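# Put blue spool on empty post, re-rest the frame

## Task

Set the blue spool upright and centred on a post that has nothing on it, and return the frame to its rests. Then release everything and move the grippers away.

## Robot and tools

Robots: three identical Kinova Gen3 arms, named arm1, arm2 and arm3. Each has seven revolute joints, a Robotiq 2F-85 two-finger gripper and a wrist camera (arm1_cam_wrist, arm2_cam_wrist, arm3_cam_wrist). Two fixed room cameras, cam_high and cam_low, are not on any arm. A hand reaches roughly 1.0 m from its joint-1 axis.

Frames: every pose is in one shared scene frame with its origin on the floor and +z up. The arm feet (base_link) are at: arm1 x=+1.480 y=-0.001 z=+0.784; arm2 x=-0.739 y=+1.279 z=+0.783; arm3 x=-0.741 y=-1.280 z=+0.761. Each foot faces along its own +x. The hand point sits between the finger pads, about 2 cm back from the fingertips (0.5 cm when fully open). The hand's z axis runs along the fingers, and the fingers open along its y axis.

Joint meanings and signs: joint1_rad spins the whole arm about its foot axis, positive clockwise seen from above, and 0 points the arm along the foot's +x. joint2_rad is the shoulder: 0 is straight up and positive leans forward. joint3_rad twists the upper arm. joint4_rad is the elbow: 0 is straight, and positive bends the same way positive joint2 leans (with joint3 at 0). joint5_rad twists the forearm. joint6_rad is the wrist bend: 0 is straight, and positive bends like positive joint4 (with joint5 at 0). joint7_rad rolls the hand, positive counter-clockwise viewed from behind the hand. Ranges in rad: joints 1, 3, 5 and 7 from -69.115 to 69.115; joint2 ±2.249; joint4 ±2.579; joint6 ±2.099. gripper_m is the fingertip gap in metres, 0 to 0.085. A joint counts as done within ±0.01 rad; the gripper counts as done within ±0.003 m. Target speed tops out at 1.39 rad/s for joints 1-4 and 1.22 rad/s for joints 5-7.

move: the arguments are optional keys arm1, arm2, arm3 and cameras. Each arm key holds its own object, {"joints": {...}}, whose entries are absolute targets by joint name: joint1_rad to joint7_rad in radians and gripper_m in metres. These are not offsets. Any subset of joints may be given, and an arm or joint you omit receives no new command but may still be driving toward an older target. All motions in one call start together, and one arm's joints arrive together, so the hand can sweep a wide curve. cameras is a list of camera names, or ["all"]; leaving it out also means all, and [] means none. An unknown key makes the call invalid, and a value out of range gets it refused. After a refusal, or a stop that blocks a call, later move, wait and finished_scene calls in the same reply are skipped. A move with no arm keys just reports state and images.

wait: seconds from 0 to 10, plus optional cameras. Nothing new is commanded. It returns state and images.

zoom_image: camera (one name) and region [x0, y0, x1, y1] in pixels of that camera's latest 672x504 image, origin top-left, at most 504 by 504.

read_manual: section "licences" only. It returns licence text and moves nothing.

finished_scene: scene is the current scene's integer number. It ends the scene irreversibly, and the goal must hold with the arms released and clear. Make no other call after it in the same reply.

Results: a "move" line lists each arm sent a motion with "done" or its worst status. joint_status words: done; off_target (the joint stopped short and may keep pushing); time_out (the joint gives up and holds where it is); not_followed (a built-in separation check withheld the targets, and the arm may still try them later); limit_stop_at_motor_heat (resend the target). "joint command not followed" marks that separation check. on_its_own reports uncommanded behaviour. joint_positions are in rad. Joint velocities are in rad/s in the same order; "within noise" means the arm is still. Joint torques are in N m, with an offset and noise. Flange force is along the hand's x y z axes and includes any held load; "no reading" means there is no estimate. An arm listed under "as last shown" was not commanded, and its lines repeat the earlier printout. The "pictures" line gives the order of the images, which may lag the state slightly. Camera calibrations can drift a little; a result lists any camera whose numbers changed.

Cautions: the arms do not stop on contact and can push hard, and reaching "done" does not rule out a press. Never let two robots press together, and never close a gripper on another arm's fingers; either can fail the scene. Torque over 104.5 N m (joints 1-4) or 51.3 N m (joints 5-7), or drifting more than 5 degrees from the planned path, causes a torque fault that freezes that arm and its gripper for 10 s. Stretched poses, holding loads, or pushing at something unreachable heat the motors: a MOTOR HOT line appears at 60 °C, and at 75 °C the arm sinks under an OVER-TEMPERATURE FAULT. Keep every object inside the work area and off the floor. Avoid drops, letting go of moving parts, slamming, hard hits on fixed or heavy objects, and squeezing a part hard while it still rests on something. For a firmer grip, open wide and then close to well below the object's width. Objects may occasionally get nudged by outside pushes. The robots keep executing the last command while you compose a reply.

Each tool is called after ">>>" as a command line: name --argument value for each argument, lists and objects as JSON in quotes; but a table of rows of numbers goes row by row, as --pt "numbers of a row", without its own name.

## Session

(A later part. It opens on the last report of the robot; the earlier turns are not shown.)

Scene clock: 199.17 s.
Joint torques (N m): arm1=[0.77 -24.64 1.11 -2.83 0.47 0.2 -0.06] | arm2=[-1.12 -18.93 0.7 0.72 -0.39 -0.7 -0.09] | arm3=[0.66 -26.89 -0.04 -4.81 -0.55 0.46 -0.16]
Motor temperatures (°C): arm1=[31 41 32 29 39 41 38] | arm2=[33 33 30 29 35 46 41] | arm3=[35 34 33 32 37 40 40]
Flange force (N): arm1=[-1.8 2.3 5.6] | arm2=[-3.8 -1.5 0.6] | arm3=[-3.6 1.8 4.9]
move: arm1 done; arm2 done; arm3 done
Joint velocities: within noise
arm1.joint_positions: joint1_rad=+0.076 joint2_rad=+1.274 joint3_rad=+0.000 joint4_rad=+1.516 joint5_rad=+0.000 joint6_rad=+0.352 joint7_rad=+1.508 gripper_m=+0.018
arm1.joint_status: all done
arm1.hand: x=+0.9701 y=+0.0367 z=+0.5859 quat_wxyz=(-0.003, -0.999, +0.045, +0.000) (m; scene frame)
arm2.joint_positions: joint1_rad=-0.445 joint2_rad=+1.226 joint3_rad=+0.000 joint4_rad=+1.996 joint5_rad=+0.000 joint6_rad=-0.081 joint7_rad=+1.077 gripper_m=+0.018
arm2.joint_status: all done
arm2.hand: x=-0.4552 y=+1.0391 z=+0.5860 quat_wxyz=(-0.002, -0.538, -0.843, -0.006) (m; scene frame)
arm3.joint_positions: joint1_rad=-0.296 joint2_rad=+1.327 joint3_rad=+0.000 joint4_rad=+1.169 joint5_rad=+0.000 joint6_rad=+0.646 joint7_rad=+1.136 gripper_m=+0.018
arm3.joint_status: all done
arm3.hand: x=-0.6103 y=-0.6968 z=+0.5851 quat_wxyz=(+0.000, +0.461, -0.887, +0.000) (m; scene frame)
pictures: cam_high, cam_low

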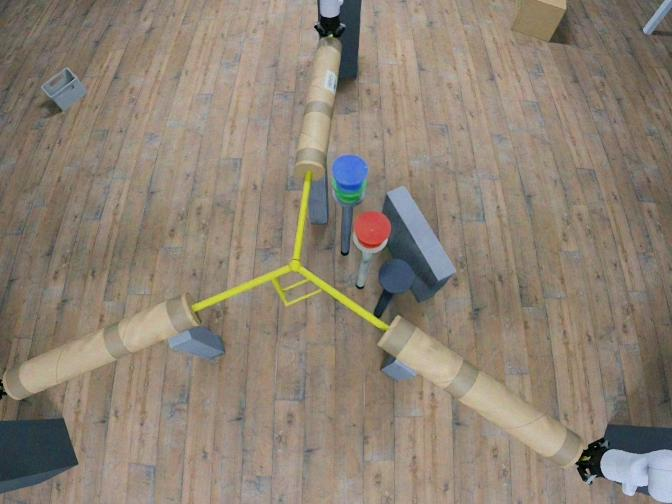

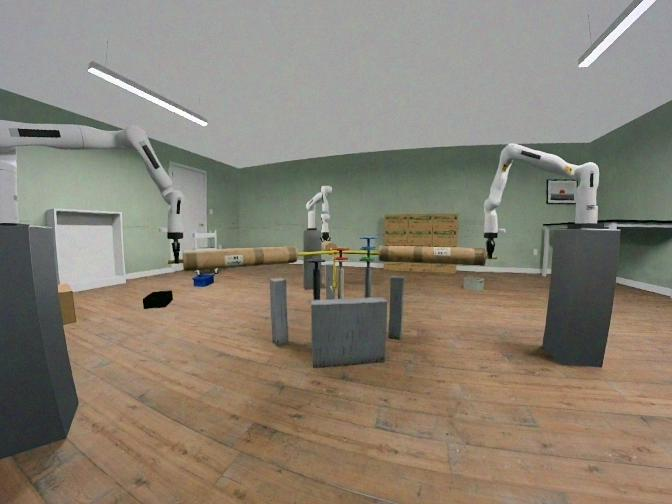

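Great. Continue lifting.

>>> move --arm1 '{"joints":{"joint1_rad":0.0761,"joint2_rad":1.1628,"joint4_rad":1.5719,"joint6_rad":0.4069,"joint7_rad":1.5072}}' --arm2 '{"joints":{"joint1_rad":-0.4465,"joint2_rad":1.0934,"joint4_rad":2.0579,"joint6_rad":-0.0098,"joint7_rad":1.0749}}' --arm3 '{"joints":{"joint1_rad":-0.2964,"joint2_rad":1.2264,"joint4_rad":1.2199,"joint6_rad":0.6953,"joint7_rad":1.136}}' --cameras '[]'

>>> move --arm1 '{"joints":{"joint1_rad":0.0757,"joint2_rad":1.0556,"joint4_rad":1.6084,"joint6_rad":0.4776,"joint7_rad":1.5068}}' --arm2 '{"joints":{"joint1_rad":-0.4483,"joint2_rad":0.9581,"joint4_rad":2.0994,"joint6_rad":0.0841,"joint7_rad":1.0731}}' --arm3 '{"joints":{"joint1_rad":-0.2964,"joint2_rad":1.1327,"joint4_rad":1.2493,"joint6_rad":0.7596,"joint7_rad":1.136}}' --cameras '[]'

>>> move --arm1 '{"joints":{"joint1_rad":0.0752,"joint2_rad":0.9521,"joint4_rad":1.6262,"joint6_rad":0.5633,"joint7_rad":1.5063}}' --arm2 '{"joints":{"joint1_rad":-0.45,"joint2_rad":0.8207,"joint4_rad":2.1192,"joint6_rad":0.2016,"joint7_rad":1.0714}}' --arm3 '{"joints":{"joint1_rad":-0.2964,"joint2_rad":1.0453,"joint4_rad":1.2592,"joint6_rad":0.8372,"joint7_rad":1.136}}' --cameras '[]'

>>> move --arm1 '{"joints":{"joint1_rad":0.0748,"joint2_rad":0.8548,"joint4_rad":1.625,"joint6_rad":0.6618,"joint7_rad":1.5059}}' --arm2 '{"joints":{"joint1_rad":-0.4518,"joint2_rad":0.6868,"joint4_rad":2.1177,"joint6_rad":0.3372,"joint7_rad":1.0696}}' --arm3 '{"joints":{"joint1_rad":-0.2964,"joint2_rad":0.9659,"joint4_rad":1.2488,"joint6_rad":0.9269,"joint7_rad":1.136}}' --cameras '["cam_high","cam_low"]'

Scene clock: 209.90 s.
Joint torques (N m): arm1=[0.92 -24.33 1.21 -3.35 0.52 0.23 -0.05] | arm2=[-1.1 -18.56 0.74 -0.33 -0.42 -0.83 -0.06] | arm3=[0.61 -26.7 -0.14 -5.09 -0.63 0.42 -0.18]
Motor temperatures (°C): arm1=[31 42 32 29 39 41 38] | arm2=[33 33 30 29 35 46 41] | arm3=[35 34 33 32 36 40 40]
Flange force (N): arm1=[-1.8 2.6 5.4] | arm2=[-3.0 -1.9 -0.1] | arm3=[-4.3 1.9 4.7]
move: arm1 done; arm2 done; arm3 done
Joint velocities: within noise
arm1.joint_positions: joint1_rad=+0.076 joint2_rad=+1.163 joint3_rad=+0.000 joint4_rad=+1.572 joint5_rad=+0.000 joint6_rad=+0.407 joint7_rad=+1.507 gripper_m=+0.018
arm1.joint_status: all done
arm1.hand: x=+0.9701 y=+0.0368 z=+0.6360 quat_wxyz=(-0.003, -0.999, +0.045, +0.000) (m; scene frame)
arm2.joint_positions: joint1_rad=-0.446 joint2_rad=+1.093 joint3_rad=+0.000 joint4_rad=+2.058 joint5_rad=+0.000 joint6_rad=-0.010 joint7_rad=+1.075 gripper_m=+0.018
arm2.joint_status: all done
arm2.hand: x=-0.4551 y=+1.0391 z=+0.6363 quat_wxyz=(-0.002, -0.538, -0.843, -0.006) (m; scene frame)
arm3.joint_positions: joint1_rad=-0.296 joint2_rad=+1.226 joint3_rad=+0.000 joint4_rad=+1.220 joint5_rad=+0.000 joint6_rad=+0.695 joint7_rad=+1.136 gripper_m=+0.018
arm3.joint_status: all done
arm3.hand: x=-0.6104 y=-0.6969 z=+0.6352 quat_wxyz=(+0.000, +0.461, -0.887, +0.000) (m; scene frame)
pictures: none
No camera images: "cameras" was empty.

Scene clock: 210.97 s.
Joint torques (N m): arm1=[0.81 -23.9 1.04 -3.81 0.49 0.32 -0.08] | arm2=[-0.91 -17.81 1 -1.22 -0.41 -0.79 -0.05] | arm3=[0.4 -26.77 -0.13 -6.14 -0.63 0.21 -0.15]
Motor temperatures (°C): arm1=[31 42 32 29 39 41 38] | arm2=[33 33 30 29 35 46 41] | arm3=[35 34 33 32 36 40 40]
Flange force (N): arm1=[-2.3 2.3 5.3] | arm2=[-2.6 -1.6 -0.6] | arm3=[-3.1 1.1 4.4]
move: arm1 done; arm2 done; arm3 done
Joint velocities: within noise
arm1.joint_positions: joint1_rad=+0.076 joint2_rad=+1.056 joint3_rad=+0.000 joint4_rad=+1.608 joint5_rad=+0.000 joint6_rad=+0.478 joint7_rad=+1.507 gripper_m=+0.018
arm1.joint_status: all done
arm1.hand: x=+0.9702 y=+0.0369 z=+0.6859 quat_wxyz=(-0.003, -0.999, +0.045, +0.000) (m; scene frame)
arm2.joint_positions: joint1_rad=-0.448 joint2_rad=+0.958 joint3_rad=+0.000 joint4_rad=+2.099 joint5_rad=+0.000 joint6_rad=+0.084 joint7_rad=+1.073 gripper_m=+0.018
arm2.joint_status: all done
arm2.hand: x=-0.4551 y=+1.0392 z=+0.6860 quat_wxyz=(-0.002, -0.538, -0.843, -0.006) (m; scene frame)
arm3.joint_positions: joint1_rad=-0.296 joint2_rad=+1.133 joint3_rad=+0.000 joint4_rad=+1.249 joint5_rad=+0.000 joint6_rad=+0.760 joint7_rad=+1.136 gripper_m=+0.018
arm3.joint_status: all done
arm3.hand: x=-0.6104 y=-0.6968 z=+0.6851 quat_wxyz=(+0.000, +0.461, -0.887, +0.000) (m; scene frame)
pictures: none
No camera images: "cameras" was empty.

Scene clock: 212.03 s.
Joint torques (N m): arm1=[1.09 -23.62 1.28 -4.79 0.61 0.19 -0.07] | arm2=[-0.72 -17.38 1.28 -3.2 -0.33 -1.19 -0.12] | arm3=[0.27 -26.59 -0.25 -7.06 -0.7 0.01 -0.14]
Motor temperatures (°C): arm1=[31 42 32 29 39 41 38] | arm2=[33 33 30 29 35 46 41] | arm3=[35 34 33 32 36 40 40]
Flange force (N): arm1=[-2.1 2.8 5.1] | arm2=[-0.7 -2.2 -1.1] | arm3=[-2.4 0.6 4.0]
move: arm1 done; arm2 done; arm3 done
Joint velocities: within noise
arm1.joint_positions: joint1_rad=+0.075 joint2_rad=+0.952 joint3_rad=+0.000 joint4_rad=+1.626 joint5_rad=+0.000 joint6_rad=+0.563 joint7_rad=+1.506 gripper_m=+0.018
arm1.joint_status: all done
arm1.hand: x=+0.9702 y=+0.0369 z=+0.7360 quat_wxyz=(-0.003, -0.999, +0.045, +0.000) (m; scene frame)
arm2.joint_positions: joint1_rad=-0.450 joint2_rad=+0.821 joint3_rad=+0.000 joint4_rad=+2.119 joint5_rad=+0.000 joint6_rad=+0.202 joint7_rad=+1.071 gripper_m=+0.018
arm2.joint_status: all done
arm2.hand: x=-0.4550 y=+1.0392 z=+0.7361 quat_wxyz=(-0.002, -0.538, -0.843, -0.006) (m; scene frame)
arm3.joint_positions: joint1_rad=-0.296 joint2_rad=+1.045 joint3_rad=+0.000 joint4_rad=+1.259 joint5_rad=+0.000 joint6_rad=+0.837 joint7_rad=+1.136 gripper_m=+0.018
arm3.joint_status: all done
arm3.hand: x=-0.6104 y=-0.6968 z=+0.7351 quat_wxyz=(+0.000, +0.461, -0.887, +0.000) (m; scene frame)
pictures: none
No camera images: "cameras" was empty.

Scene clock: 213.10 s.
Joint torques (N m): arm1=[1.18 -22.82 1.23 -4.85 0.69 0.64 -0.1] | arm2=[-0.51 -16.26 1.43 -4.28 -0.21 -1.07 -0.02] | arm3=[-0.22 -26.35 -0.65 -7.77 -0.93 -0.05 -0.16]
Motor temperatures (°C): arm1=[31 42 32 29 39 41 38] | arm2=[33 33 30 29 35 46 41] | arm3=[35 34 33 32 36 40 40]
Flange force (N): arm1=[-3.6 2.9 5.0] | arm2=[0.0 -1.6 -1.5] | arm3=[-2.5 -0.3 3.9]
move: arm1 done; arm2 done; arm3 done
Joint velocities: within noise
arm1.joint_positions: joint1_rad=+0.075 joint2_rad=+0.855 joint3_rad=+0.000 joint4_rad=+1.625 joint5_rad=+0.000 joint6_rad=+0.662 joint7_rad=+1.506 gripper_m=+0.018
arm1.joint_status: all done
arm1.hand: x=+0.9702 y=+0.0369 z=+0.7860 quat_wxyz=(-0.003, -0.999, +0.045, +0.000) (m; scene frame)
arm2.joint_positions: joint1_rad=-0.452 joint2_rad=+0.687 joint3_rad=+0.000 joint4_rad=+2.118 joint5_rad=+0.000 joint6_rad=+0.337 joint7_rad=+1.070 gripper_m=+0.018
arm2.joint_status: all done
arm2.hand: x=-0.4550 y=+1.0393 z=+0.7860 quat_wxyz=(-0.002, -0.538, -0.843, -0.006) (m; scene frame)
arm3.joint_positions: joint1_rad=-0.296 joint2_rad=+0.966 joint3_rad=+0.000 joint4_rad=+1.249 joint5_rad=+0.000 joint6_rad=+0.927 joint7_rad=+1.136 gripper_m=+0.018
arm3.joint_status: all done
arm3.hand: x=-0.6104 y=-0.6967 z=+0.7851 quat_wxyz=(+0.000, +0.461, -0.887, +0.000) (m; scene frame)
pictures: cam_high, cam_low

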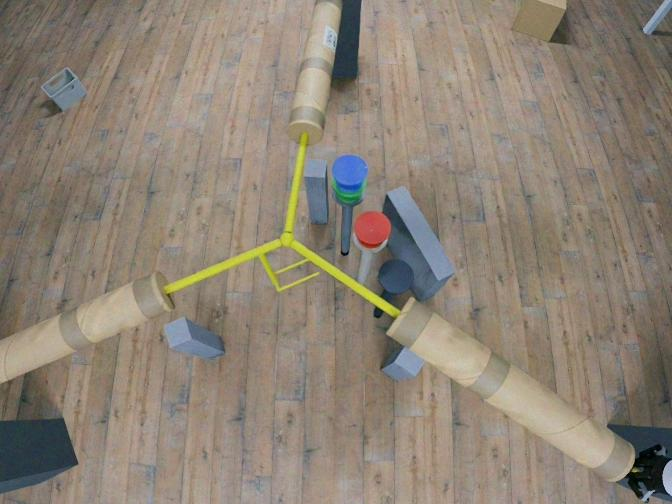

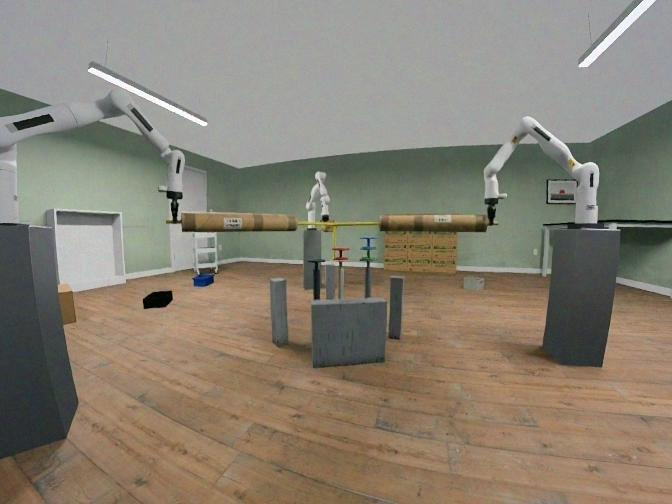

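>>> move --arm1 '{"joints":{"joint1_rad":0.0744,"joint2_rad":0.7659,"joint4_rad":1.605,"joint6_rad":0.7707,"joint7_rad":1.5055}}' --arm2 '{"joints":{"joint1_rad":-0.4536,"joint2_rad":0.5624,"joint4_rad":2.0942,"joint6_rad":0.485,"joint7_rad":1.0678}}' --arm3 '{"joints":{"joint1_rad":-0.2964,"joint2_rad":0.8962,"joint4_rad":1.2182,"joint6_rad":1.0272,"joint7_rad":1.136}}' --cameras '[]'

>>> move --arm1 '{"joints":{"joint1_rad":0.0739,"joint2_rad":0.6851,"joint4_rad":1.566,"joint6_rad":0.8906,"joint7_rad":1.505}}' --arm2 '{"joints":{"joint1_rad":-0.4554,"joint2_rad":0.446,"joint4_rad":2.049,"joint6_rad":0.6466,"joint7_rad":1.066}}' --arm3 '{"joints":{"joint1_rad":-0.2964,"joint2_rad":0.8355,"joint4_rad":1.1674,"joint6_rad":1.1386,"joint7_rad":1.136}}' --cameras '[]'

>>> move --arm1 '{"joints":{"joint1_rad":0.0737,"joint2_rad":0.6265,"joint4_rad":1.5186,"joint6_rad":0.9966,"joint7_rad":1.5048}}' --arm2 '{"joints":{"joint1_rad":-0.4569,"joint2_rad":0.3623,"joint4_rad":1.9959,"joint6_rad":0.7833,"joint7_rad":1.0645}}' --arm3 '{"joints":{"joint1_rad":-0.2964,"joint2_rad":0.7944,"joint4_rad":1.1074,"joint6_rad":1.2398,"joint7_rad":1.136}}' --cameras '["cam_high","cam_low"]'

>>> zoom_image --camera "cam_low" --region '[300, 200, 390, 290]'

Scene clock: 223.10 s.
Joint torques (N m): arm1=[1.51 -22.48 1.56 -5.84 0.88 0.58 -0.09] | arm2=[0.05 -15.65 1.9 -6.65 0.06 -1.6 -0.07] | arm3=[-0.58 -26.32 -1.03 -9.02 -1.05 -0.45 -0.16]
Motor temperatures (°C): arm1=[31 42 32 29 39 41 38] | arm2=[33 34 30 29 35 46 41] | arm3=[35 34 33 32 36 40 40]
Flange force (N): arm1=[-3.4 3.5 4.8] | arm2=[3.1 -1.3 -1.5] | arm3=[-1.4 -1.4 3.8]
move: arm1 done; arm2 done; arm3 done
Joint velocities: within noise
arm1.joint_positions: joint1_rad=+0.074 joint2_rad=+0.766 joint3_rad=+0.000 joint4_rad=+1.605 joint5_rad=+0.000 joint6_rad=+0.771 joint7_rad=+1.505 gripper_m=+0.018
arm1.joint_status: all done
arm1.hand: x=+0.9703 y=+0.0370 z=+0.8355 quat_wxyz=(-0.003, -0.999, +0.045, +0.000) (m; scene frame)
arm2.joint_positions: joint1_rad=-0.454 joint2_rad=+0.562 joint3_rad=+0.000 joint4_rad=+2.094 joint5_rad=+0.000 joint6_rad=+0.485 joint7_rad=+1.068 gripper_m=+0.018
arm2.joint_status: all done
arm2.hand: x=-0.4549 y=+1.0393 z=+0.8352 quat_wxyz=(-0.002, -0.538, -0.843, -0.006) (m; scene frame)
arm3.joint_positions: joint1_rad=-0.296 joint2_rad=+0.896 joint3_rad=+0.000 joint4_rad=+1.218 joint5_rad=+0.000 joint6_rad=+1.027 joint7_rad=+1.136 gripper_m=+0.018
arm3.joint_status: all done
arm3.hand: x=-0.6105 y=-0.6966 z=+0.8348 quat_wxyz=(+0.000, +0.461, -0.887, +0.000) (m; scene frame)
pictures: none
No camera images: "cameras" was empty.

Scene clock: 224.13 s.
Joint torques (N m): arm1=[1.61 -21.92 1.59 -6.28 1.02 0.83 -0.12] | arm2=[0.1 -14.63 1.88 -7.93 0.29 -1.56 -0.01] | arm3=[-0.97 -26 -1.23 -9.51 -1.29 -0.49 -0.07]
Motor temperatures (°C): arm1=[31 42 32 29 39 41 38] | arm2=[33 34 30 29 35 45 41] | arm3=[35 34 33 32 36 40 40]
Flange force (N): arm1=[-4.4 3.6 4.6] | arm2=[4.1 -1.0 -1.1] | arm3=[-1.9 -1.7 3.5]
move: arm1 done; arm2 done; arm3 done
Joint velocities: within noise
arm1.joint_positions: joint1_rad=+0.074 joint2_rad=+0.685 joint3_rad=+0.000 joint4_rad=+1.566 joint5_rad=+0.000 joint6_rad=+0.891 joint7_rad=+1.505 gripper_m=+0.018
arm1.joint_status: all done
arm1.hand: x=+0.9704 y=+0.0370 z=+0.8858 quat_wxyz=(-0.003, -0.999, +0.045, +0.000) (m; scene frame)
arm2.joint_positions: joint1_rad=-0.455 joint2_rad=+0.446 joint3_rad=+0.000 joint4_rad=+2.049 joint5_rad=+0.000 joint6_rad=+0.647 joint7_rad=+1.066 gripper_m=+0.018
arm2.joint_status: all done
arm2.hand: x=-0.4550 y=+1.0394 z=+0.8860 quat_wxyz=(-0.002, -0.538, -0.843, -0.006) (m; scene frame)
arm3.joint_positions: joint1_rad=-0.296 joint2_rad=+0.835 joint3_rad=+0.000 joint4_rad=+1.167 joint5_rad=+0.000 joint6_rad=+1.139 joint7_rad=+1.136 gripper_m=+0.018
arm3.joint_status: all done
arm3.hand: x=-0.6105 y=-0.6967 z=+0.8852 quat_wxyz=(+0.000, +0.461, -0.887, +0.000) (m; scene frame)
pictures: none
No camera images: "cameras" was empty.

Scene clock: 225.07 s.
Joint torques (N m): arm1=[2.54 -21.7 2.4 -7.03 1.54 0.8 -0.17] | arm2=[0.39 -14.09 2.15 -10.13 0.58 -2.37 -0.06] | arm3=[-1.8 -25.63 -1.93 -9.94 -1.81 -0.48 -0.06]
Motor temperatures (°C): arm1=[31 42 32 29 39 41 38] | arm2=[33 34 30 29 35 45 41] | arm3=[35 34 33 32 36 40 40]
Flange force (N): arm1=[-4.4 5.2 4.4] | arm2=[7.2 -1.4 -1.2] | arm3=[-2.0 -3.2 3.4]
move: arm1 done; arm2 done; arm3 done
Joint velocities: within noise
arm1.joint_positions: joint1_rad=+0.074 joint2_rad=+0.626 joint3_rad=+0.000 joint4_rad=+1.519 joint5_rad=+0.000 joint6_rad=+0.997 joint7_rad=+1.505 gripper_m=+0.018
arm1.joint_status: all done
arm1.hand: x=+0.9704 y=+0.0371 z=+0.9278 quat_wxyz=(-0.003, -0.999, +0.045, +0.000) (m; scene frame)
arm2.joint_positions: joint1_rad=-0.457 joint2_rad=+0.362 joint3_rad=+0.000 joint4_rad=+1.996 joint5_rad=+0.000 joint6_rad=+0.783 joint7_rad=+1.065 gripper_m=+0.018
arm2.joint_status: all done
arm2.hand: x=-0.4549 y=+1.0394 z=+0.9280 quat_wxyz=(-0.002, -0.538, -0.843, -0.006) (m; scene frame)
arm3.joint_positions: joint1_rad=-0.296 joint2_rad=+0.794 joint3_rad=+0.000 joint4_rad=+1.107 joint5_rad=+0.000 joint6_rad=+1.240 joint7_rad=+1.136 gripper_m=+0.018
arm3.joint_status: all done
arm3.hand: x=-0.6105 y=-0.6967 z=+0.9272 quat_wxyz=(+0.000, +0.461, -0.887, +0.000) (m; scene frame)
pictures: cam_high, cam_low

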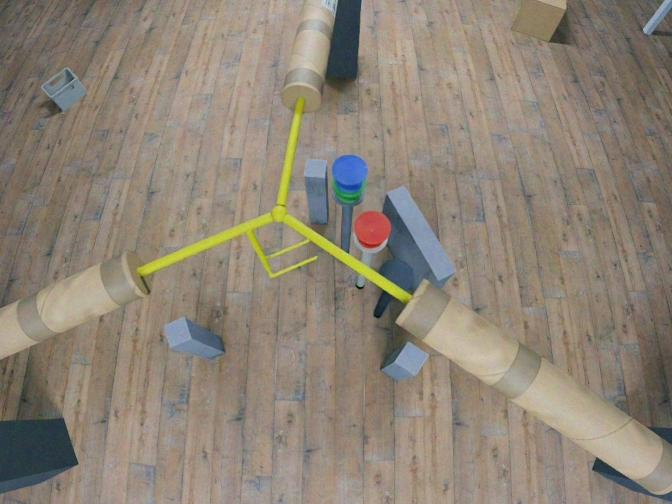

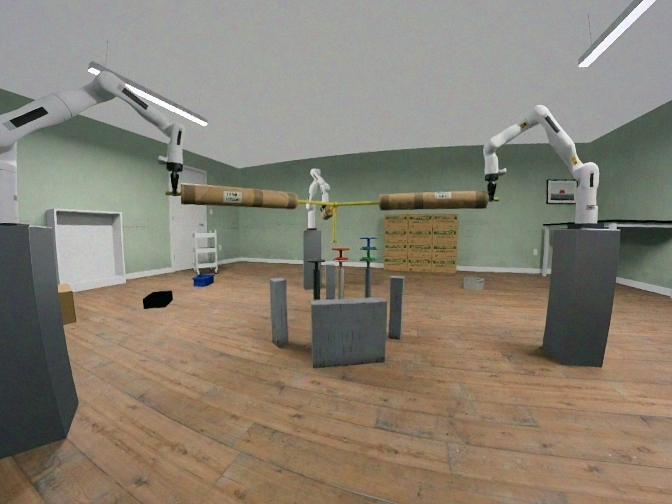

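Scaled by 5.600 from the camera's 672x504 image, which has a finer 960x720 frame.

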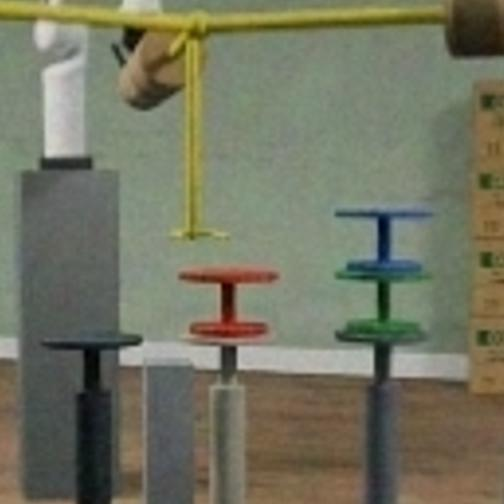

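>>> move --arm1 '{"joints":{"joint1_rad":0.0637,"joint2_rad":0.5629,"joint4_rad":1.6561,"joint6_rad":0.9226,"joint7_rad":1.4948}}' --arm2 '{"joints":{"joint1_rad":-0.4989,"joint2_rad":0.4306,"joint4_rad":1.894,"joint6_rad":0.817,"joint7_rad":1.0225}}' --arm3 '{"joints":{"joint1_rad":-0.2345,"joint2_rad":0.8039,"joint4_rad":1.0886,"joint6_rad":1.2491,"joint7_rad":1.1979}}' --cameras '[]'

>>> move --arm1 '{"joints":{"joint1_rad":0.0517,"joint2_rad":0.4943,"joint4_rad":1.7853,"joint6_rad":0.862,"joint7_rad":1.4828}}' --arm2 '{"joints":{"joint1_rad":-0.5349,"joint2_rad":0.4927,"joint4_rad":1.7859,"joint6_rad":0.8631,"joint7_rad":0.9865}}' --arm3 '{"joints":{"joint1_rad":-0.1737,"joint2_rad":0.819,"joint4_rad":1.0581,"joint6_rad":1.2644,"joint7_rad":1.2587}}' --cameras '[]'

>>> move --arm1 '{"joints":{"joint1_rad":0.0378,"joint2_rad":0.4218,"joint4_rad":1.9067,"joint6_rad":0.8131,"joint7_rad":1.4689}}' --arm2 '{"joints":{"joint1_rad":-0.5655,"joint2_rad":0.5514,"joint4_rad":1.6696,"joint6_rad":0.9206,"joint7_rad":0.9559}}' --arm3 '{"joints":{"joint1_rad":-0.114,"joint2_rad":0.84,"joint4_rad":1.0154,"joint6_rad":1.2862,"joint7_rad":1.3184}}' --cameras '[]'

>>> move --arm1 '{"joints":{"joint1_rad":0.0208,"joint2_rad":0.3484,"joint4_rad":2.0218,"joint6_rad":0.7714,"joint7_rad":1.4519}}' --arm2 '{"joints":{"joint1_rad":-0.592,"joint2_rad":0.6122,"joint4_rad":1.5437,"joint6_rad":0.9857,"joint7_rad":0.9294}}' --arm3 '{"joints":{"joint1_rad":-0.0559,"joint2_rad":0.8678,"joint4_rad":0.9582,"joint6_rad":1.3155,"joint7_rad":1.3765}}' --cameras '["cam_high","cam_low"]'

>>> zoom_image --camera "cam_low" --region '[300, 200, 390, 290]'

Scene clock: 278.07 s.
Joint torques (N m): arm1=[6.07 -23.31 6.43 -17.67 3.98 -6.6 -0.08] | arm2=[0.41 -18.84 2.36 -21.44 0.76 -9.15 -0.04] | arm3=[0.97 -26.55 0.45 -11.76 -0.25 -1.76 -0.06]
Motor temperatures (°C): arm1=[31 42 32 29 39 41 38] | arm2=[33 34 30 29 35 45 41] | arm3=[35 35 33 32 37 40 40]
Flange force (N): arm1=[17.8 12.6 3.1] | arm2=[25.2 -11.5 -1.4] | arm3=[3.6 -0.3 3.8]
move: arm1 done; arm2 done; arm3 done
Joint velocities: within noise
arm1.joint_positions: joint1_rad=+0.064 joint2_rad=+0.563 joint3_rad=+0.000 joint4_rad=+1.656 joint5_rad=+0.000 joint6_rad=+0.922 joint7_rad=+1.495 gripper_m=+0.018
arm1.joint_status: all done
arm1.hand: x=+1.0054 y=+0.0315 z=+0.9239 quat_wxyz=(-0.003, -0.999, +0.045, +0.001) (m; scene frame)
arm2.joint_positions: joint1_rad=-0.499 joint2_rad=+0.431 joint3_rad=+0.000 joint4_rad=+1.894 joint5_rad=+0.000 joint6_rad=+0.817 joint7_rad=+1.022 gripper_m=+0.018
arm2.joint_status: all done
arm2.hand: x=-0.4169 y=+1.0329 z=+0.9248 quat_wxyz=(-0.002, -0.538, -0.843, -0.006) (m; scene frame)
arm3.joint_positions: joint1_rad=-0.234 joint2_rad=+0.804 joint3_rad=+0.000 joint4_rad=+1.089 joint5_rad=+0.000 joint6_rad=+1.249 joint7_rad=+1.198 gripper_m=+0.018
arm3.joint_status: all done
arm3.hand: x=-0.5737 y=-0.7023 z=+0.9272 quat_wxyz=(+0.000, +0.461, -0.887, +0.000) (m; scene frame)
pictures: none
No camera images: "cameras" was empty.

Scene clock: 279.13 s.
Joint torques (N m): arm1=[6.01 -21.94 6.6 -18.36 4.13 -7.15 -0.05] | arm2=[0.88 -20.74 2.99 -22.42 1.02 -9.71 -0.09] | arm3=[0.88 -26.76 0.29 -11.85 -0.28 -1.77 -0.09]
Motor temperatures (°C): arm1=[31 42 32 30 39 41 38] | arm2=[33 34 30 29 35 45 41] | arm3=[35 35 33 32 37 40 40]
Flange force (N): arm1=[19.5 13.4 3.0] | arm2=[26.6 -12.7 -0.8] | arm3=[3.9 -0.4 3.8]
move: arm1 done; arm2 done; arm3 done
Joint velocities: within noise
arm1.joint_positions: joint1_rad=+0.052 joint2_rad=+0.494 joint3_rad=+0.000 joint4_rad=+1.785 joint5_rad=+0.000 joint6_rad=+0.862 joint7_rad=+1.483 gripper_m=+0.018
arm1.joint_status: all done
arm1.hand: x=+1.0420 y=+0.0257 z=+0.9236 quat_wxyz=(-0.003, -0.999, +0.045, +0.001) (m; scene frame)
arm2.joint_positions: joint1_rad=-0.535 joint2_rad=+0.493 joint3_rad=+0.000 joint4_rad=+1.786 joint5_rad=+0.000 joint6_rad=+0.863 joint7_rad=+0.987 gripper_m=+0.018
arm2.joint_status: all done
arm2.hand: x=-0.3802 y=+1.0274 z=+0.9242 quat_wxyz=(-0.001, -0.538, -0.843, -0.006) (m; scene frame)
arm3.joint_positions: joint1_rad=-0.174 joint2_rad=+0.819 joint3_rad=+0.000 joint4_rad=+1.058 joint5_rad=+0.000 joint6_rad=+1.264 joint7_rad=+1.259 gripper_m=+0.018
arm3.joint_status: all done
arm3.hand: x=-0.5371 y=-0.7079 z=+0.9272 quat_wxyz=(+0.000, +0.461, -0.887, +0.000) (m; scene frame)
pictures: none
No camera images: "cameras" was empty.

Scene clock: 280.17 s.
Joint torques (N m): arm1=[4.34 -18.95 4.68 -13.57 3.09 -4.23 -0.08] | arm2=[1.27 -20.85 3.2 -17.89 1.12 -6.89 -0.08] | arm3=[-0.24 -26.78 -0.58 -11.02 -0.97 -1.07 -0.17]
Motor temperatures (°C): arm1=[31 42 32 30 39 41 38] | arm2=[33 34 30 29 35 45 41] | arm3=[35 35 33 32 37 40 40]
Flange force (N): arm1=[10.7 10.6 3.6] | arm2=[18.9 -8.4 -0.5] | arm3=[1.6 -1.6 3.8]
move: arm1 done; arm2 done; arm3 done
Joint velocities: within noise
arm1.joint_positions: joint1_rad=+0.038 joint2_rad=+0.422 joint3_rad=+0.000 joint4_rad=+1.907 joint5_rad=+0.000 joint6_rad=+0.813 joint7_rad=+1.469 gripper_m=+0.018
arm1.joint_status: all done
arm1.hand: x=+1.0793 y=+0.0200 z=+0.9256 quat_wxyz=(-0.003, -0.999, +0.045, +0.001) (m; scene frame)
arm2.joint_positions: joint1_rad=-0.566 joint2_rad=+0.551 joint3_rad=+0.000 joint4_rad=+1.670 joint5_rad=+0.000 joint6_rad=+0.921 joint7_rad=+0.956 gripper_m=+0.018
arm2.joint_status: all done
arm2.hand: x=-0.3443 y=+1.0222 z=+0.9263 quat_wxyz=(-0.001, -0.538, -0.843, -0.006) (m; scene frame)
arm3.joint_positions: joint1_rad=-0.114 joint2_rad=+0.840 joint3_rad=+0.000 joint4_rad=+1.015 joint5_rad=+0.000 joint6_rad=+1.286 joint7_rad=+1.318 gripper_m=+0.018
arm3.joint_status: all done
arm3.hand: x=-0.5005 y=-0.7136 z=+0.9272 quat_wxyz=(+0.000, +0.461, -0.887, +0.000) (m; scene frame)
pictures: none
No camera images: "cameras" was empty.

Scene clock: 281.23 s.
Joint torques (N m): arm1=[2.41 -15.52 2.22 -7.44 1.67 -0.39 -0.14] | arm2=[1.75 -20.76 3.53 -12.59 1.24 -3.26 -0.08] | arm3=[-1.6 -27.04 -1.64 -10.43 -1.7 -0.63 -0.14]
Motor temperatures (°C): arm1=[31 42 32 30 39 41 38] | arm2=[33 34 30 29 35 45 41] | arm3=[35 35 33 32 37 40 40]
Flange force (N): arm1=[-0.1 6.5 4.8] | arm2=[10.1 -2.3 0.3] | arm3=[-0.6 -3.3 3.6]
move: arm1 done; arm2 done; arm3 done
Joint velocities: within noise
arm1.joint_positions: joint1_rad=+0.021 joint2_rad=+0.348 joint3_rad=+0.000 joint4_rad=+2.022 joint5_rad=+0.000 joint6_rad=+0.771 joint7_rad=+1.452 gripper_m=+0.018
arm1.joint_status: all done
arm1.hand: x=+1.1169 y=+0.0143 z=+0.9278 quat_wxyz=(-0.003, -0.999, +0.045, +0.001) (m; scene frame)
arm2.joint_positions: joint1_rad=-0.592 joint2_rad=+0.612 joint3_rad=+0.000 joint4_rad=+1.544 joint5_rad=+0.000 joint6_rad=+0.986 joint7_rad=+0.929 gripper_m=+0.018
arm2.joint_status: all done
arm2.hand: x=-0.3084 y=+1.0169 z=+0.9291 quat_wxyz=(-0.001, -0.538, -0.843, -0.006) (m; scene frame)
arm3.joint_positions: joint1_rad=-0.056 joint2_rad=+0.868 joint3_rad=+0.000 joint4_rad=+0.958 joint5_rad=+0.000 joint6_rad=+1.315 joint7_rad=+1.377 gripper_m=+0.018
arm3.joint_status: all done
arm3.hand: x=-0.4639 y=-0.7192 z=+0.9274 quat_wxyz=(+0.000, +0.461, -0.887, +0.000) (m; scene frame)
pictures: cam_high, cam_low

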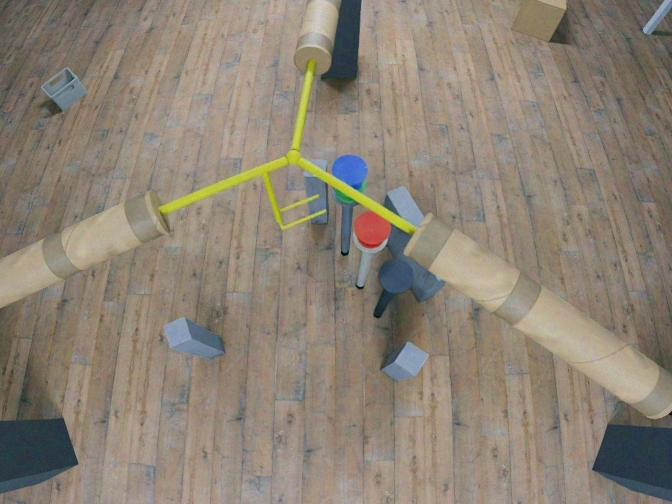

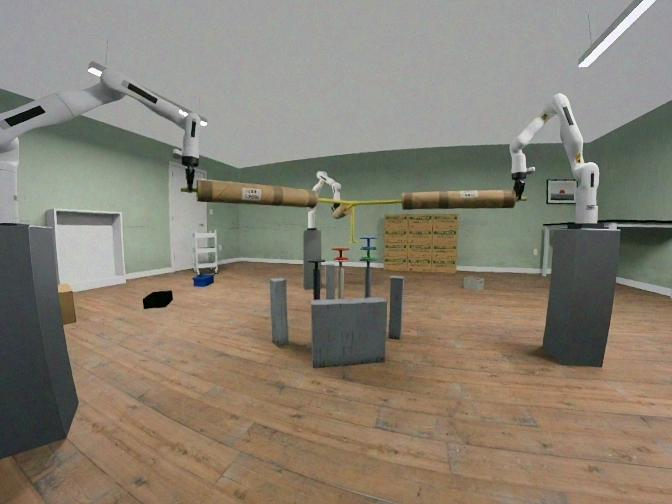

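Scaled by 5.600 from the camera's 672x504 image, which has a finer 960x720 frame.

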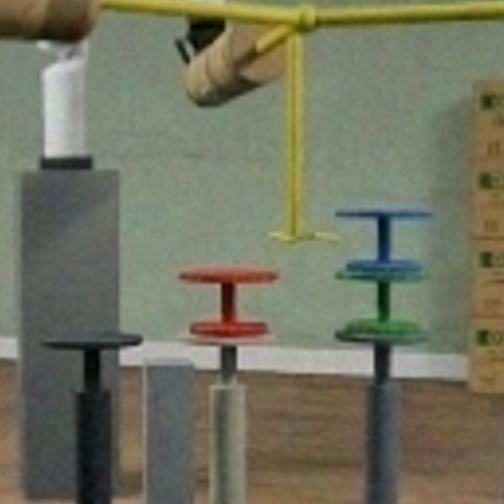

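>>> move --arm1 '{"joints":{"joint1_rad":-0.0002,"joint2_rad":0.2796,"joint4_rad":2.1317,"joint6_rad":0.7303,"joint7_rad":1.4309}}' --arm2 '{"joints":{"joint1_rad":-0.6151,"joint2_rad":0.6826,"joint4_rad":1.4063,"joint6_rad":1.0527,"joint7_rad":0.9063}}' --arm3 '{"joints":{"joint1_rad":0.0002,"joint2_rad":0.9035,"joint4_rad":0.8848,"joint6_rad":1.3533,"joint7_rad":1.4326}}' --cameras '[]'

>>> move --arm1 '{"joints":{"joint1_rad":-0.0254,"joint2_rad":0.21,"joint4_rad":2.2366,"joint6_rad":0.695,"joint7_rad":1.4057}}' --arm2 '{"joints":{"joint1_rad":-0.6354,"joint2_rad":0.7577,"joint4_rad":1.2565,"joint6_rad":1.1274,"joint7_rad":0.886}}' --arm3 '{"joints":{"joint1_rad":0.0543,"joint2_rad":0.9473,"joint4_rad":0.7933,"joint6_rad":1.401,"joint7_rad":1.4867}}' --cameras '["cam_high","cam_low"]'

>>> zoom_image --camera "cam_low" --region '[330, 210, 400, 280]'

>>> zoom_image --camera "cam_high" --region '[280, 100, 380, 200]'

Scene clock: 295.77 s.
Joint torques (N m): arm1=[2.71 -13.86 2.28 -7.2 1.76 -0.41 -0.14] | arm2=[2.67 -22.56 4.36 -13.36 1.66 -3.69 -0.09] | arm3=[-2.23 -27.5 -1.93 -10.54 -1.87 -0.74 -0.12]
Motor temperatures (°C): arm1=[31 42 32 30 39 41 38] | arm2=[33 34 30 29 35 46 41] | arm3=[35 35 33 32 37 40 40]
Flange force (N): arm1=[0.3 7.9 5.0] | arm2=[11.8 -2.0 0.4] | arm3=[-0.4 -4.3 3.3]
move: arm1 done; arm2 done; arm3 done
Joint velocities: within noise
arm1.joint_positions: joint1_rad=+0.000 joint2_rad=+0.280 joint3_rad=+0.000 joint4_rad=+2.132 joint5_rad=+0.000 joint6_rad=+0.730 joint7_rad=+1.431 gripper_m=+0.018
arm1.joint_status: all done
arm1.hand: x=+1.1536 y=+0.0086 z=+0.9279 quat_wxyz=(-0.003, -0.999, +0.045, +0.000) (m; scene frame)
arm2.joint_positions: joint1_rad=-0.615 joint2_rad=+0.683 joint3_rad=+0.000 joint4_rad=+1.406 joint5_rad=+0.000 joint6_rad=+1.053 joint7_rad=+0.906 gripper_m=+0.018
arm2.joint_status: all done
arm2.hand: x=-0.2717 y=+1.0112 z=+0.9295 quat_wxyz=(-0.001, -0.538, -0.843, -0.006) (m; scene frame)
arm3.joint_positions: joint1_rad=+0.000 joint2_rad=+0.903 joint3_rad=+0.000 joint4_rad=+0.885 joint5_rad=+0.000 joint6_rad=+1.353 joint7_rad=+1.433 gripper_m=+0.018
arm3.joint_status: all done
arm3.hand: x=-0.4273 y=-0.7247 z=+0.9273 quat_wxyz=(+0.000, +0.461, -0.887, +0.000) (m; scene frame)
pictures: none
No camera images: "cameras" was empty.

Scene clock: 296.90 s.
Joint torques (N m): arm1=[2.75 -12.02 2.56 -6.57 2.08 -0.22 -0.13] | arm2=[2.59 -24.29 4.17 -13.93 1.56 -4.03 -0.12] | arm3=[-2.64 -27.96 -2.18 -9.38 -2.16 0.23 -0.12]
Motor temperatures (°C): arm1=[31 42 32 30 39 41 38] | arm2=[33 34 30 29 35 46 41] | arm3=[35 35 33 32 37 40 40]
Flange force (N): arm1=[0.0 9.0 5.1] | arm2=[12.1 -3.2 0.5] | arm3=[-4.7 -4.6 3.2]
move: arm1 done; arm2 done; arm3 done
Joint velocities: within noise
arm1.joint_positions: joint1_rad=-0.025 joint2_rad=+0.210 joint3_rad=+0.000 joint4_rad=+2.237 joint5_rad=+0.000 joint6_rad=+0.695 joint7_rad=+1.406 gripper_m=+0.018
arm1.joint_status: all done
arm1.hand: x=+1.1902 y=+0.0031 z=+0.9277 quat_wxyz=(-0.003, -0.999, +0.045, +0.000) (m; scene frame)
arm2.joint_positions: joint1_rad=-0.635 joint2_rad=+0.758 joint3_rad=+0.000 joint4_rad=+1.257 joint5_rad=+0.000 joint6_rad=+1.128 joint7_rad=+0.886 gripper_m=+0.018
arm2.joint_status: all done
arm2.hand: x=-0.2353 y=+1.0057 z=+0.9297 quat_wxyz=(-0.001, -0.538, -0.843, -0.006) (m; scene frame)
arm3.joint_positions: joint1_rad=+0.054 joint2_rad=+0.947 joint3_rad=+0.000 joint4_rad=+0.793 joint5_rad=+0.000 joint6_rad=+1.401 joint7_rad=+1.487 gripper_m=+0.018
arm3.joint_status: all done
arm3.hand: x=-0.3907 y=-0.7304 z=+0.9273 quat_wxyz=(+0.000, +0.461, -0.887, +0.000) (m; scene frame)
pictures: cam_high, cam_low

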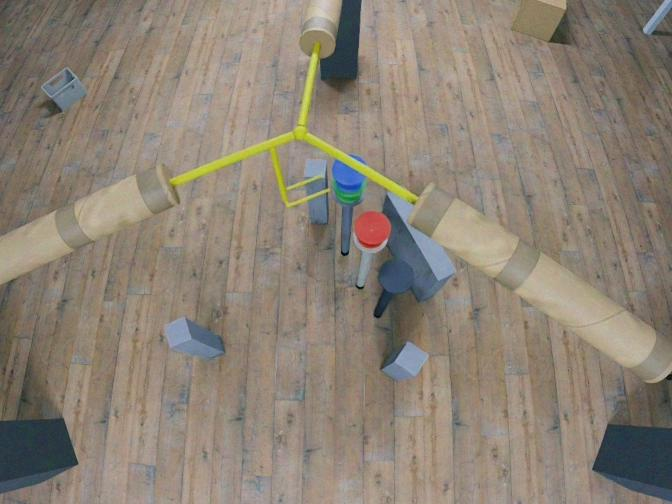

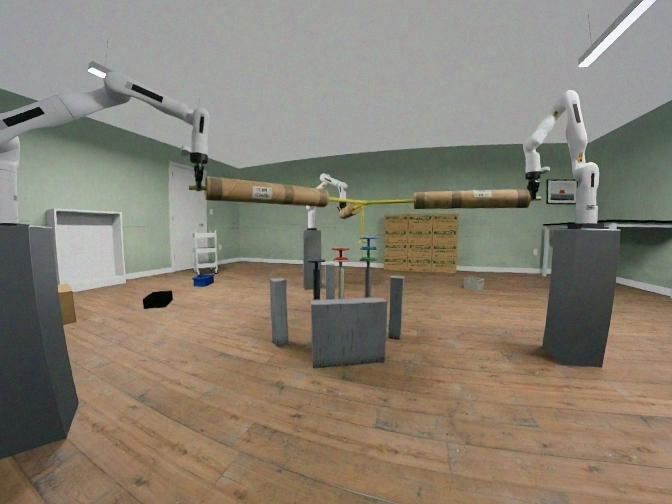

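Scaled by 7.200 from the camera's 672x504 image, which has a finer 960x720 frame.

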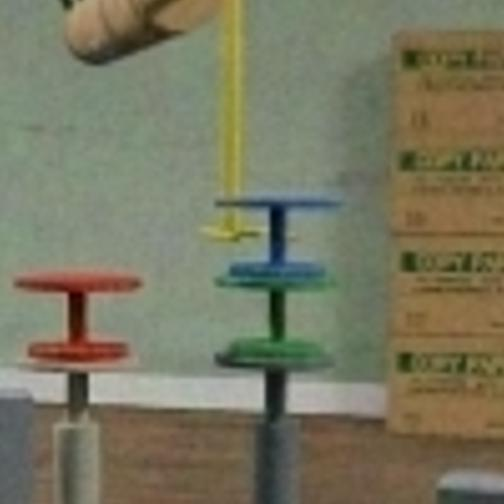

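Scaled by 5.040 from the camera's 672x504 image, which has a finer 960x720 frame.

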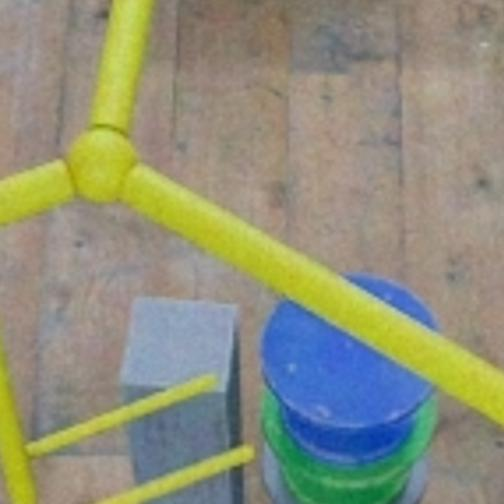

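>>> zoom_image --camera "cam_low" --region '[350, 225, 390, 265]'

>>> zoom_image --camera "cam_high" --region '[270, 140, 375, 220]'

Scaled by 12.600 from the camera's 672x504 image, which has a finer 960x720 frame.

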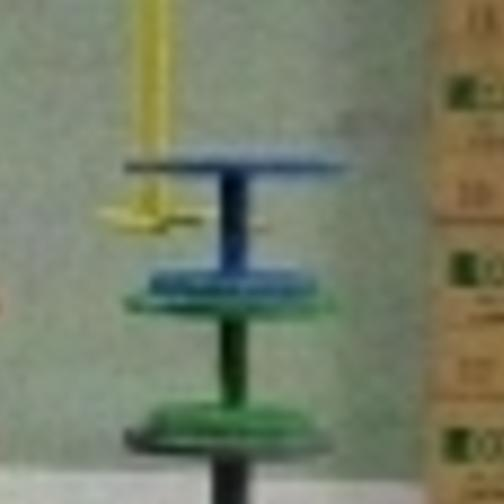

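Scaled by 4.800 from the camera's 672x504 image, which has a finer 960x720 frame.

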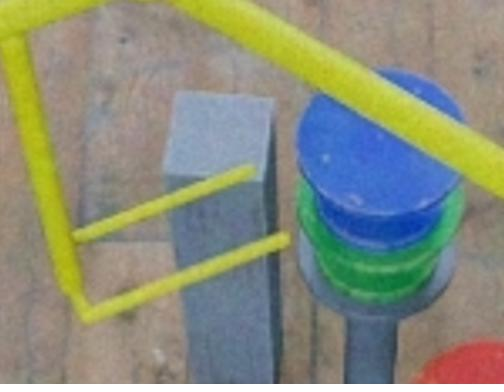

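>>> move --arm1 '{"joints":{"joint1_rad":-0.1501,"joint2_rad":0.1831,"joint4_rad":2.2745,"joint6_rad":0.6839,"joint7_rad":1.281}}' --arm2 '{"joints":{"joint1_rad":-0.5968,"joint2_rad":0.8281,"joint4_rad":1.113,"joint6_rad":1.2004,"joint7_rad":0.9246}}' --arm3 '{"joints":{"joint1_rad":0.1019,"joint2_rad":0.8882,"joint4_rad":0.9165,"joint6_rad":1.3368,"joint7_rad":1.5343}}' --cameras '["cam_high","cam_low"]'

>>> zoom_image --camera "cam_low" --region '[350, 225, 390, 265]'

>>> zoom_image --camera "cam_high" --region '[280, 120, 385, 220]'

Scene clock: 363.00 s.
Joint torques (N m): arm1=[3.26 -11.43 3.18 -6.7 2.6 -0.38 -0.11] | arm2=[2.52 -26.26 4.11 -15.5 1.47 -5.12 -0.16] | arm3=[-2.62 -26.8 -2.37 -8.96 -2.26 0.61 -0.13]
Motor temperatures (°C): arm1=[31 41 32 30 39 41 38] | arm2=[33 35 30 30 35 46 41] | arm3=[35 36 33 32 37 40 40]
Flange force (N): arm1=[2.0 11.2 5.1] | arm2=[14.8 -5.0 0.8] | arm3=[-3.9 -5.0 3.6]
move: arm1 done; arm2 done; arm3 done
Joint velocities: within noise
arm1.joint_positions: joint1_rad=-0.150 joint2_rad=+0.183 joint3_rad=+0.000 joint4_rad=+2.275 joint5_rad=+0.000 joint6_rad=+0.684 joint7_rad=+1.281 gripper_m=+0.018
arm1.joint_status: all done
arm1.hand: x=+1.2056 y=-0.0302 z=+0.9279 quat_wxyz=(-0.003, -0.999, +0.045, +0.000) (m; scene frame)
arm2.joint_positions: joint1_rad=-0.597 joint2_rad=+0.828 joint3_rad=+0.000 joint4_rad=+1.113 joint5_rad=+0.000 joint6_rad=+1.200 joint7_rad=+0.925 gripper_m=+0.018
arm2.joint_status: all done
arm2.hand: x=-0.2197 y=+0.9724 z=+0.9296 quat_wxyz=(-0.001, -0.538, -0.843, -0.006) (m; scene frame)
arm3.joint_positions: joint1_rad=+0.102 joint2_rad=+0.888 joint3_rad=+0.000 joint4_rad=+0.917 joint5_rad=+0.000 joint6_rad=+1.337 joint7_rad=+1.534 gripper_m=+0.018
arm3.joint_status: all done
arm3.hand: x=-0.3753 y=-0.7637 z=+0.9273 quat_wxyz=(+0.000, +0.461, -0.887, +0.000) (m; scene frame)
pictures: cam_high, cam_low

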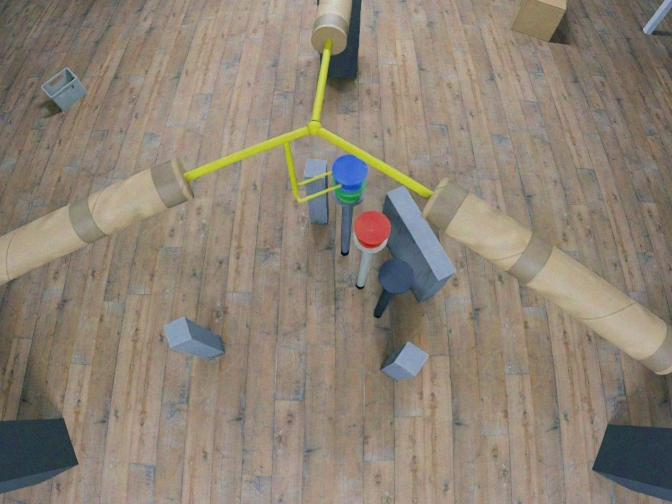

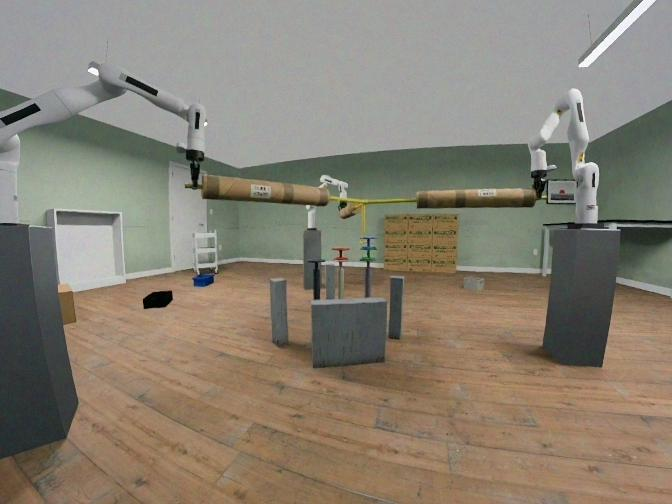

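Scaled by 12.600 from the camera's 672x504 image, which has a finer 960x720 frame.

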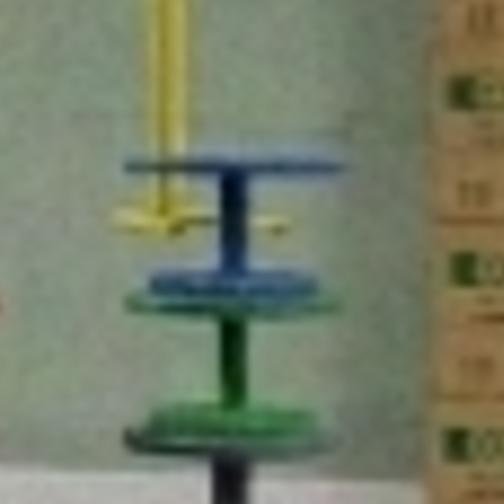

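Scaled by 4.800 from the camera's 672x504 image, which has a finer 960x720 frame.

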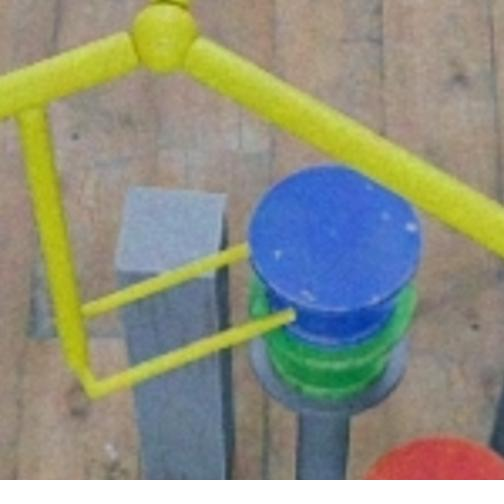

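>>> zoom_image --camera "cam_low" --region '[345, 190, 380, 250]'

>>> zoom_image --camera "cam_low" --region '[355, 230, 380, 255]'

>>> zoom_image --camera "cam_high" --region '[320, 145, 375, 210]'

Scaled by 8.400 from the camera's 672x504 image, which has a finer 960x720 frame.

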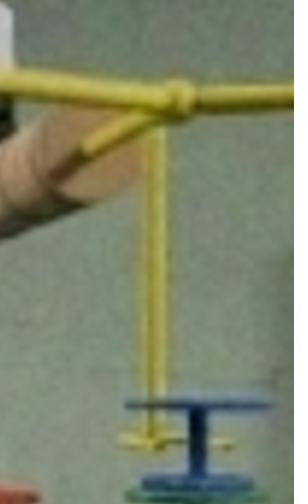

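Scaled by 20.160 from the camera's 672x504 image, which has a finer 960x720 frame.

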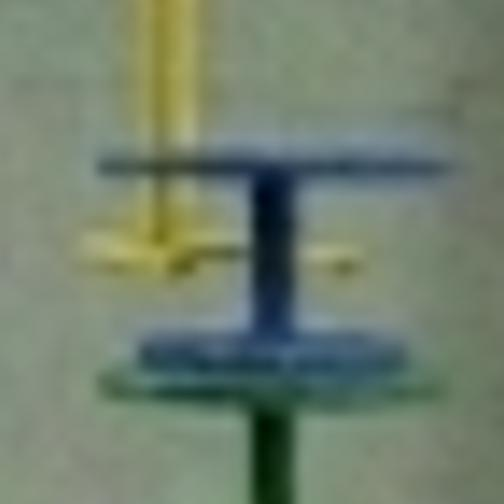

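Scaled by 7.754 from the camera's 672x504 image, which has a finer 960x720 frame.

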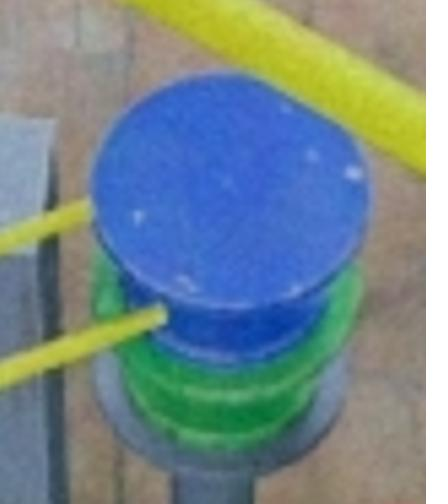

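>>> move --arm1 '{"joints":{"joint1_rad":-0.2866,"joint2_rad":0.178,"joint4_rad":2.2815,"joint6_rad":0.6821,"joint7_rad":1.1445}}' --arm2 '{"joints":{"joint1_rad":-0.5528,"joint2_rad":0.8978,"joint4_rad":0.9683,"joint6_rad":1.2754,"joint7_rad":0.9686}}' --arm3 '{"joints":{"joint1_rad":0.1471,"joint2_rad":0.8229,"joint4_rad":1.05,"joint6_rad":1.2686,"joint7_rad":1.5795}}' --cameras '["cam_high","cam_low"]'

>>> zoom_image --camera "cam_low" --region '[355, 230, 380, 255]'

>>> zoom_image --camera "cam_high" --region '[320, 145, 375, 210]'

Scene clock: 415.53 s.
Joint torques (N m): arm1=[3.52 -11.07 3.43 -6.02 2.82 0.03 -0.15] | arm2=[2.32 -27.66 3.72 -15.9 1.34 -5.54 -0.18] | arm3=[-2.53 -25.69 -2.48 -8.56 -2.23 0.68 -0.12]
Motor temperatures (°C): arm1=[31 41 32 30 39 41 38] | arm2=[33 36 30 30 35 46 41] | arm3=[35 36 33 32 37 40 40]
Flange force (N): arm1=[2.8 12.0 5.2] | arm2=[15.6 -5.4 0.8] | arm3=[-4.2 -5.2 3.5]
move: arm1 done; arm2 done; arm3 done
Joint velocities: within noise
arm1.joint_positions: joint1_rad=-0.287 joint2_rad=+0.178 joint3_rad=+0.000 joint4_rad=+2.282 joint5_rad=+0.000 joint6_rad=+0.682 joint7_rad=+1.145 gripper_m=+0.018
arm1.joint_status: all done
arm1.hand: x=+1.2147 y=-0.0665 z=+0.9281 quat_wxyz=(-0.003, -0.999, +0.045, +0.000) (m; scene frame)
arm2.joint_positions: joint1_rad=-0.553 joint2_rad=+0.898 joint3_rad=+0.000 joint4_rad=+0.968 joint5_rad=+0.000 joint6_rad=+1.275 joint7_rad=+0.969 gripper_m=+0.018
arm2.joint_status: all done
arm2.hand: x=-0.2106 y=+0.9361 z=+0.9294 quat_wxyz=(-0.002, -0.538, -0.843, -0.006) (m; scene frame)
arm3.joint_positions: joint1_rad=+0.147 joint2_rad=+0.823 joint3_rad=+0.000 joint4_rad=+1.050 joint5_rad=+0.000 joint6_rad=+1.269 joint7_rad=+1.580 gripper_m=+0.018
arm3.joint_status: all done
arm3.hand: x=-0.3662 y=-0.8000 z=+0.9274 quat_wxyz=(+0.000, +0.461, -0.887, +0.000) (m; scene frame)
pictures: cam_high, cam_low

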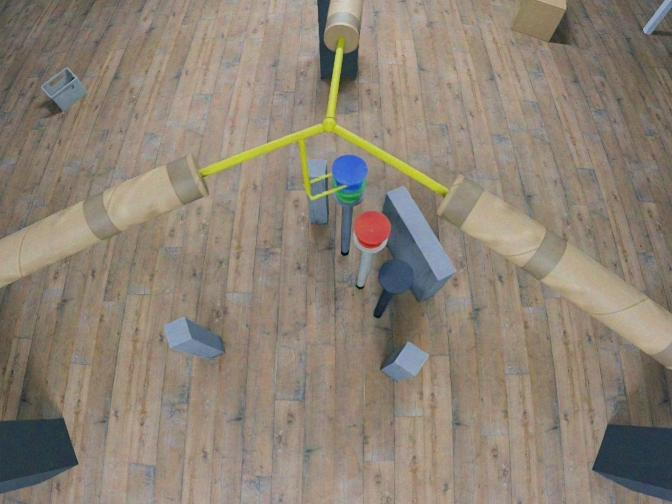

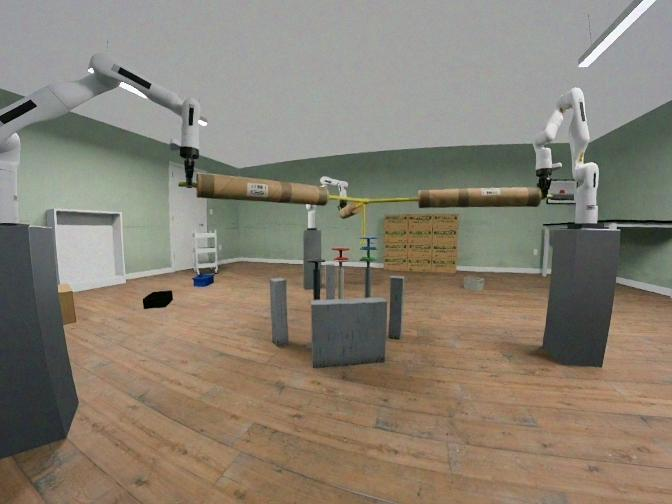

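Scaled by 20.160 from the camera's 672x504 image, which has a finer 960x720 frame.

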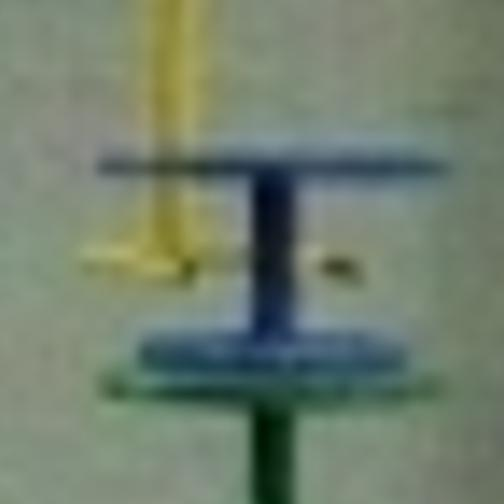

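Scaled by 7.754 from the camera's 672x504 image, which has a finer 960x720 frame.

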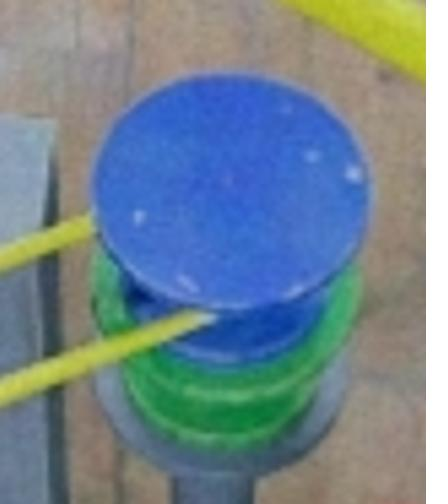

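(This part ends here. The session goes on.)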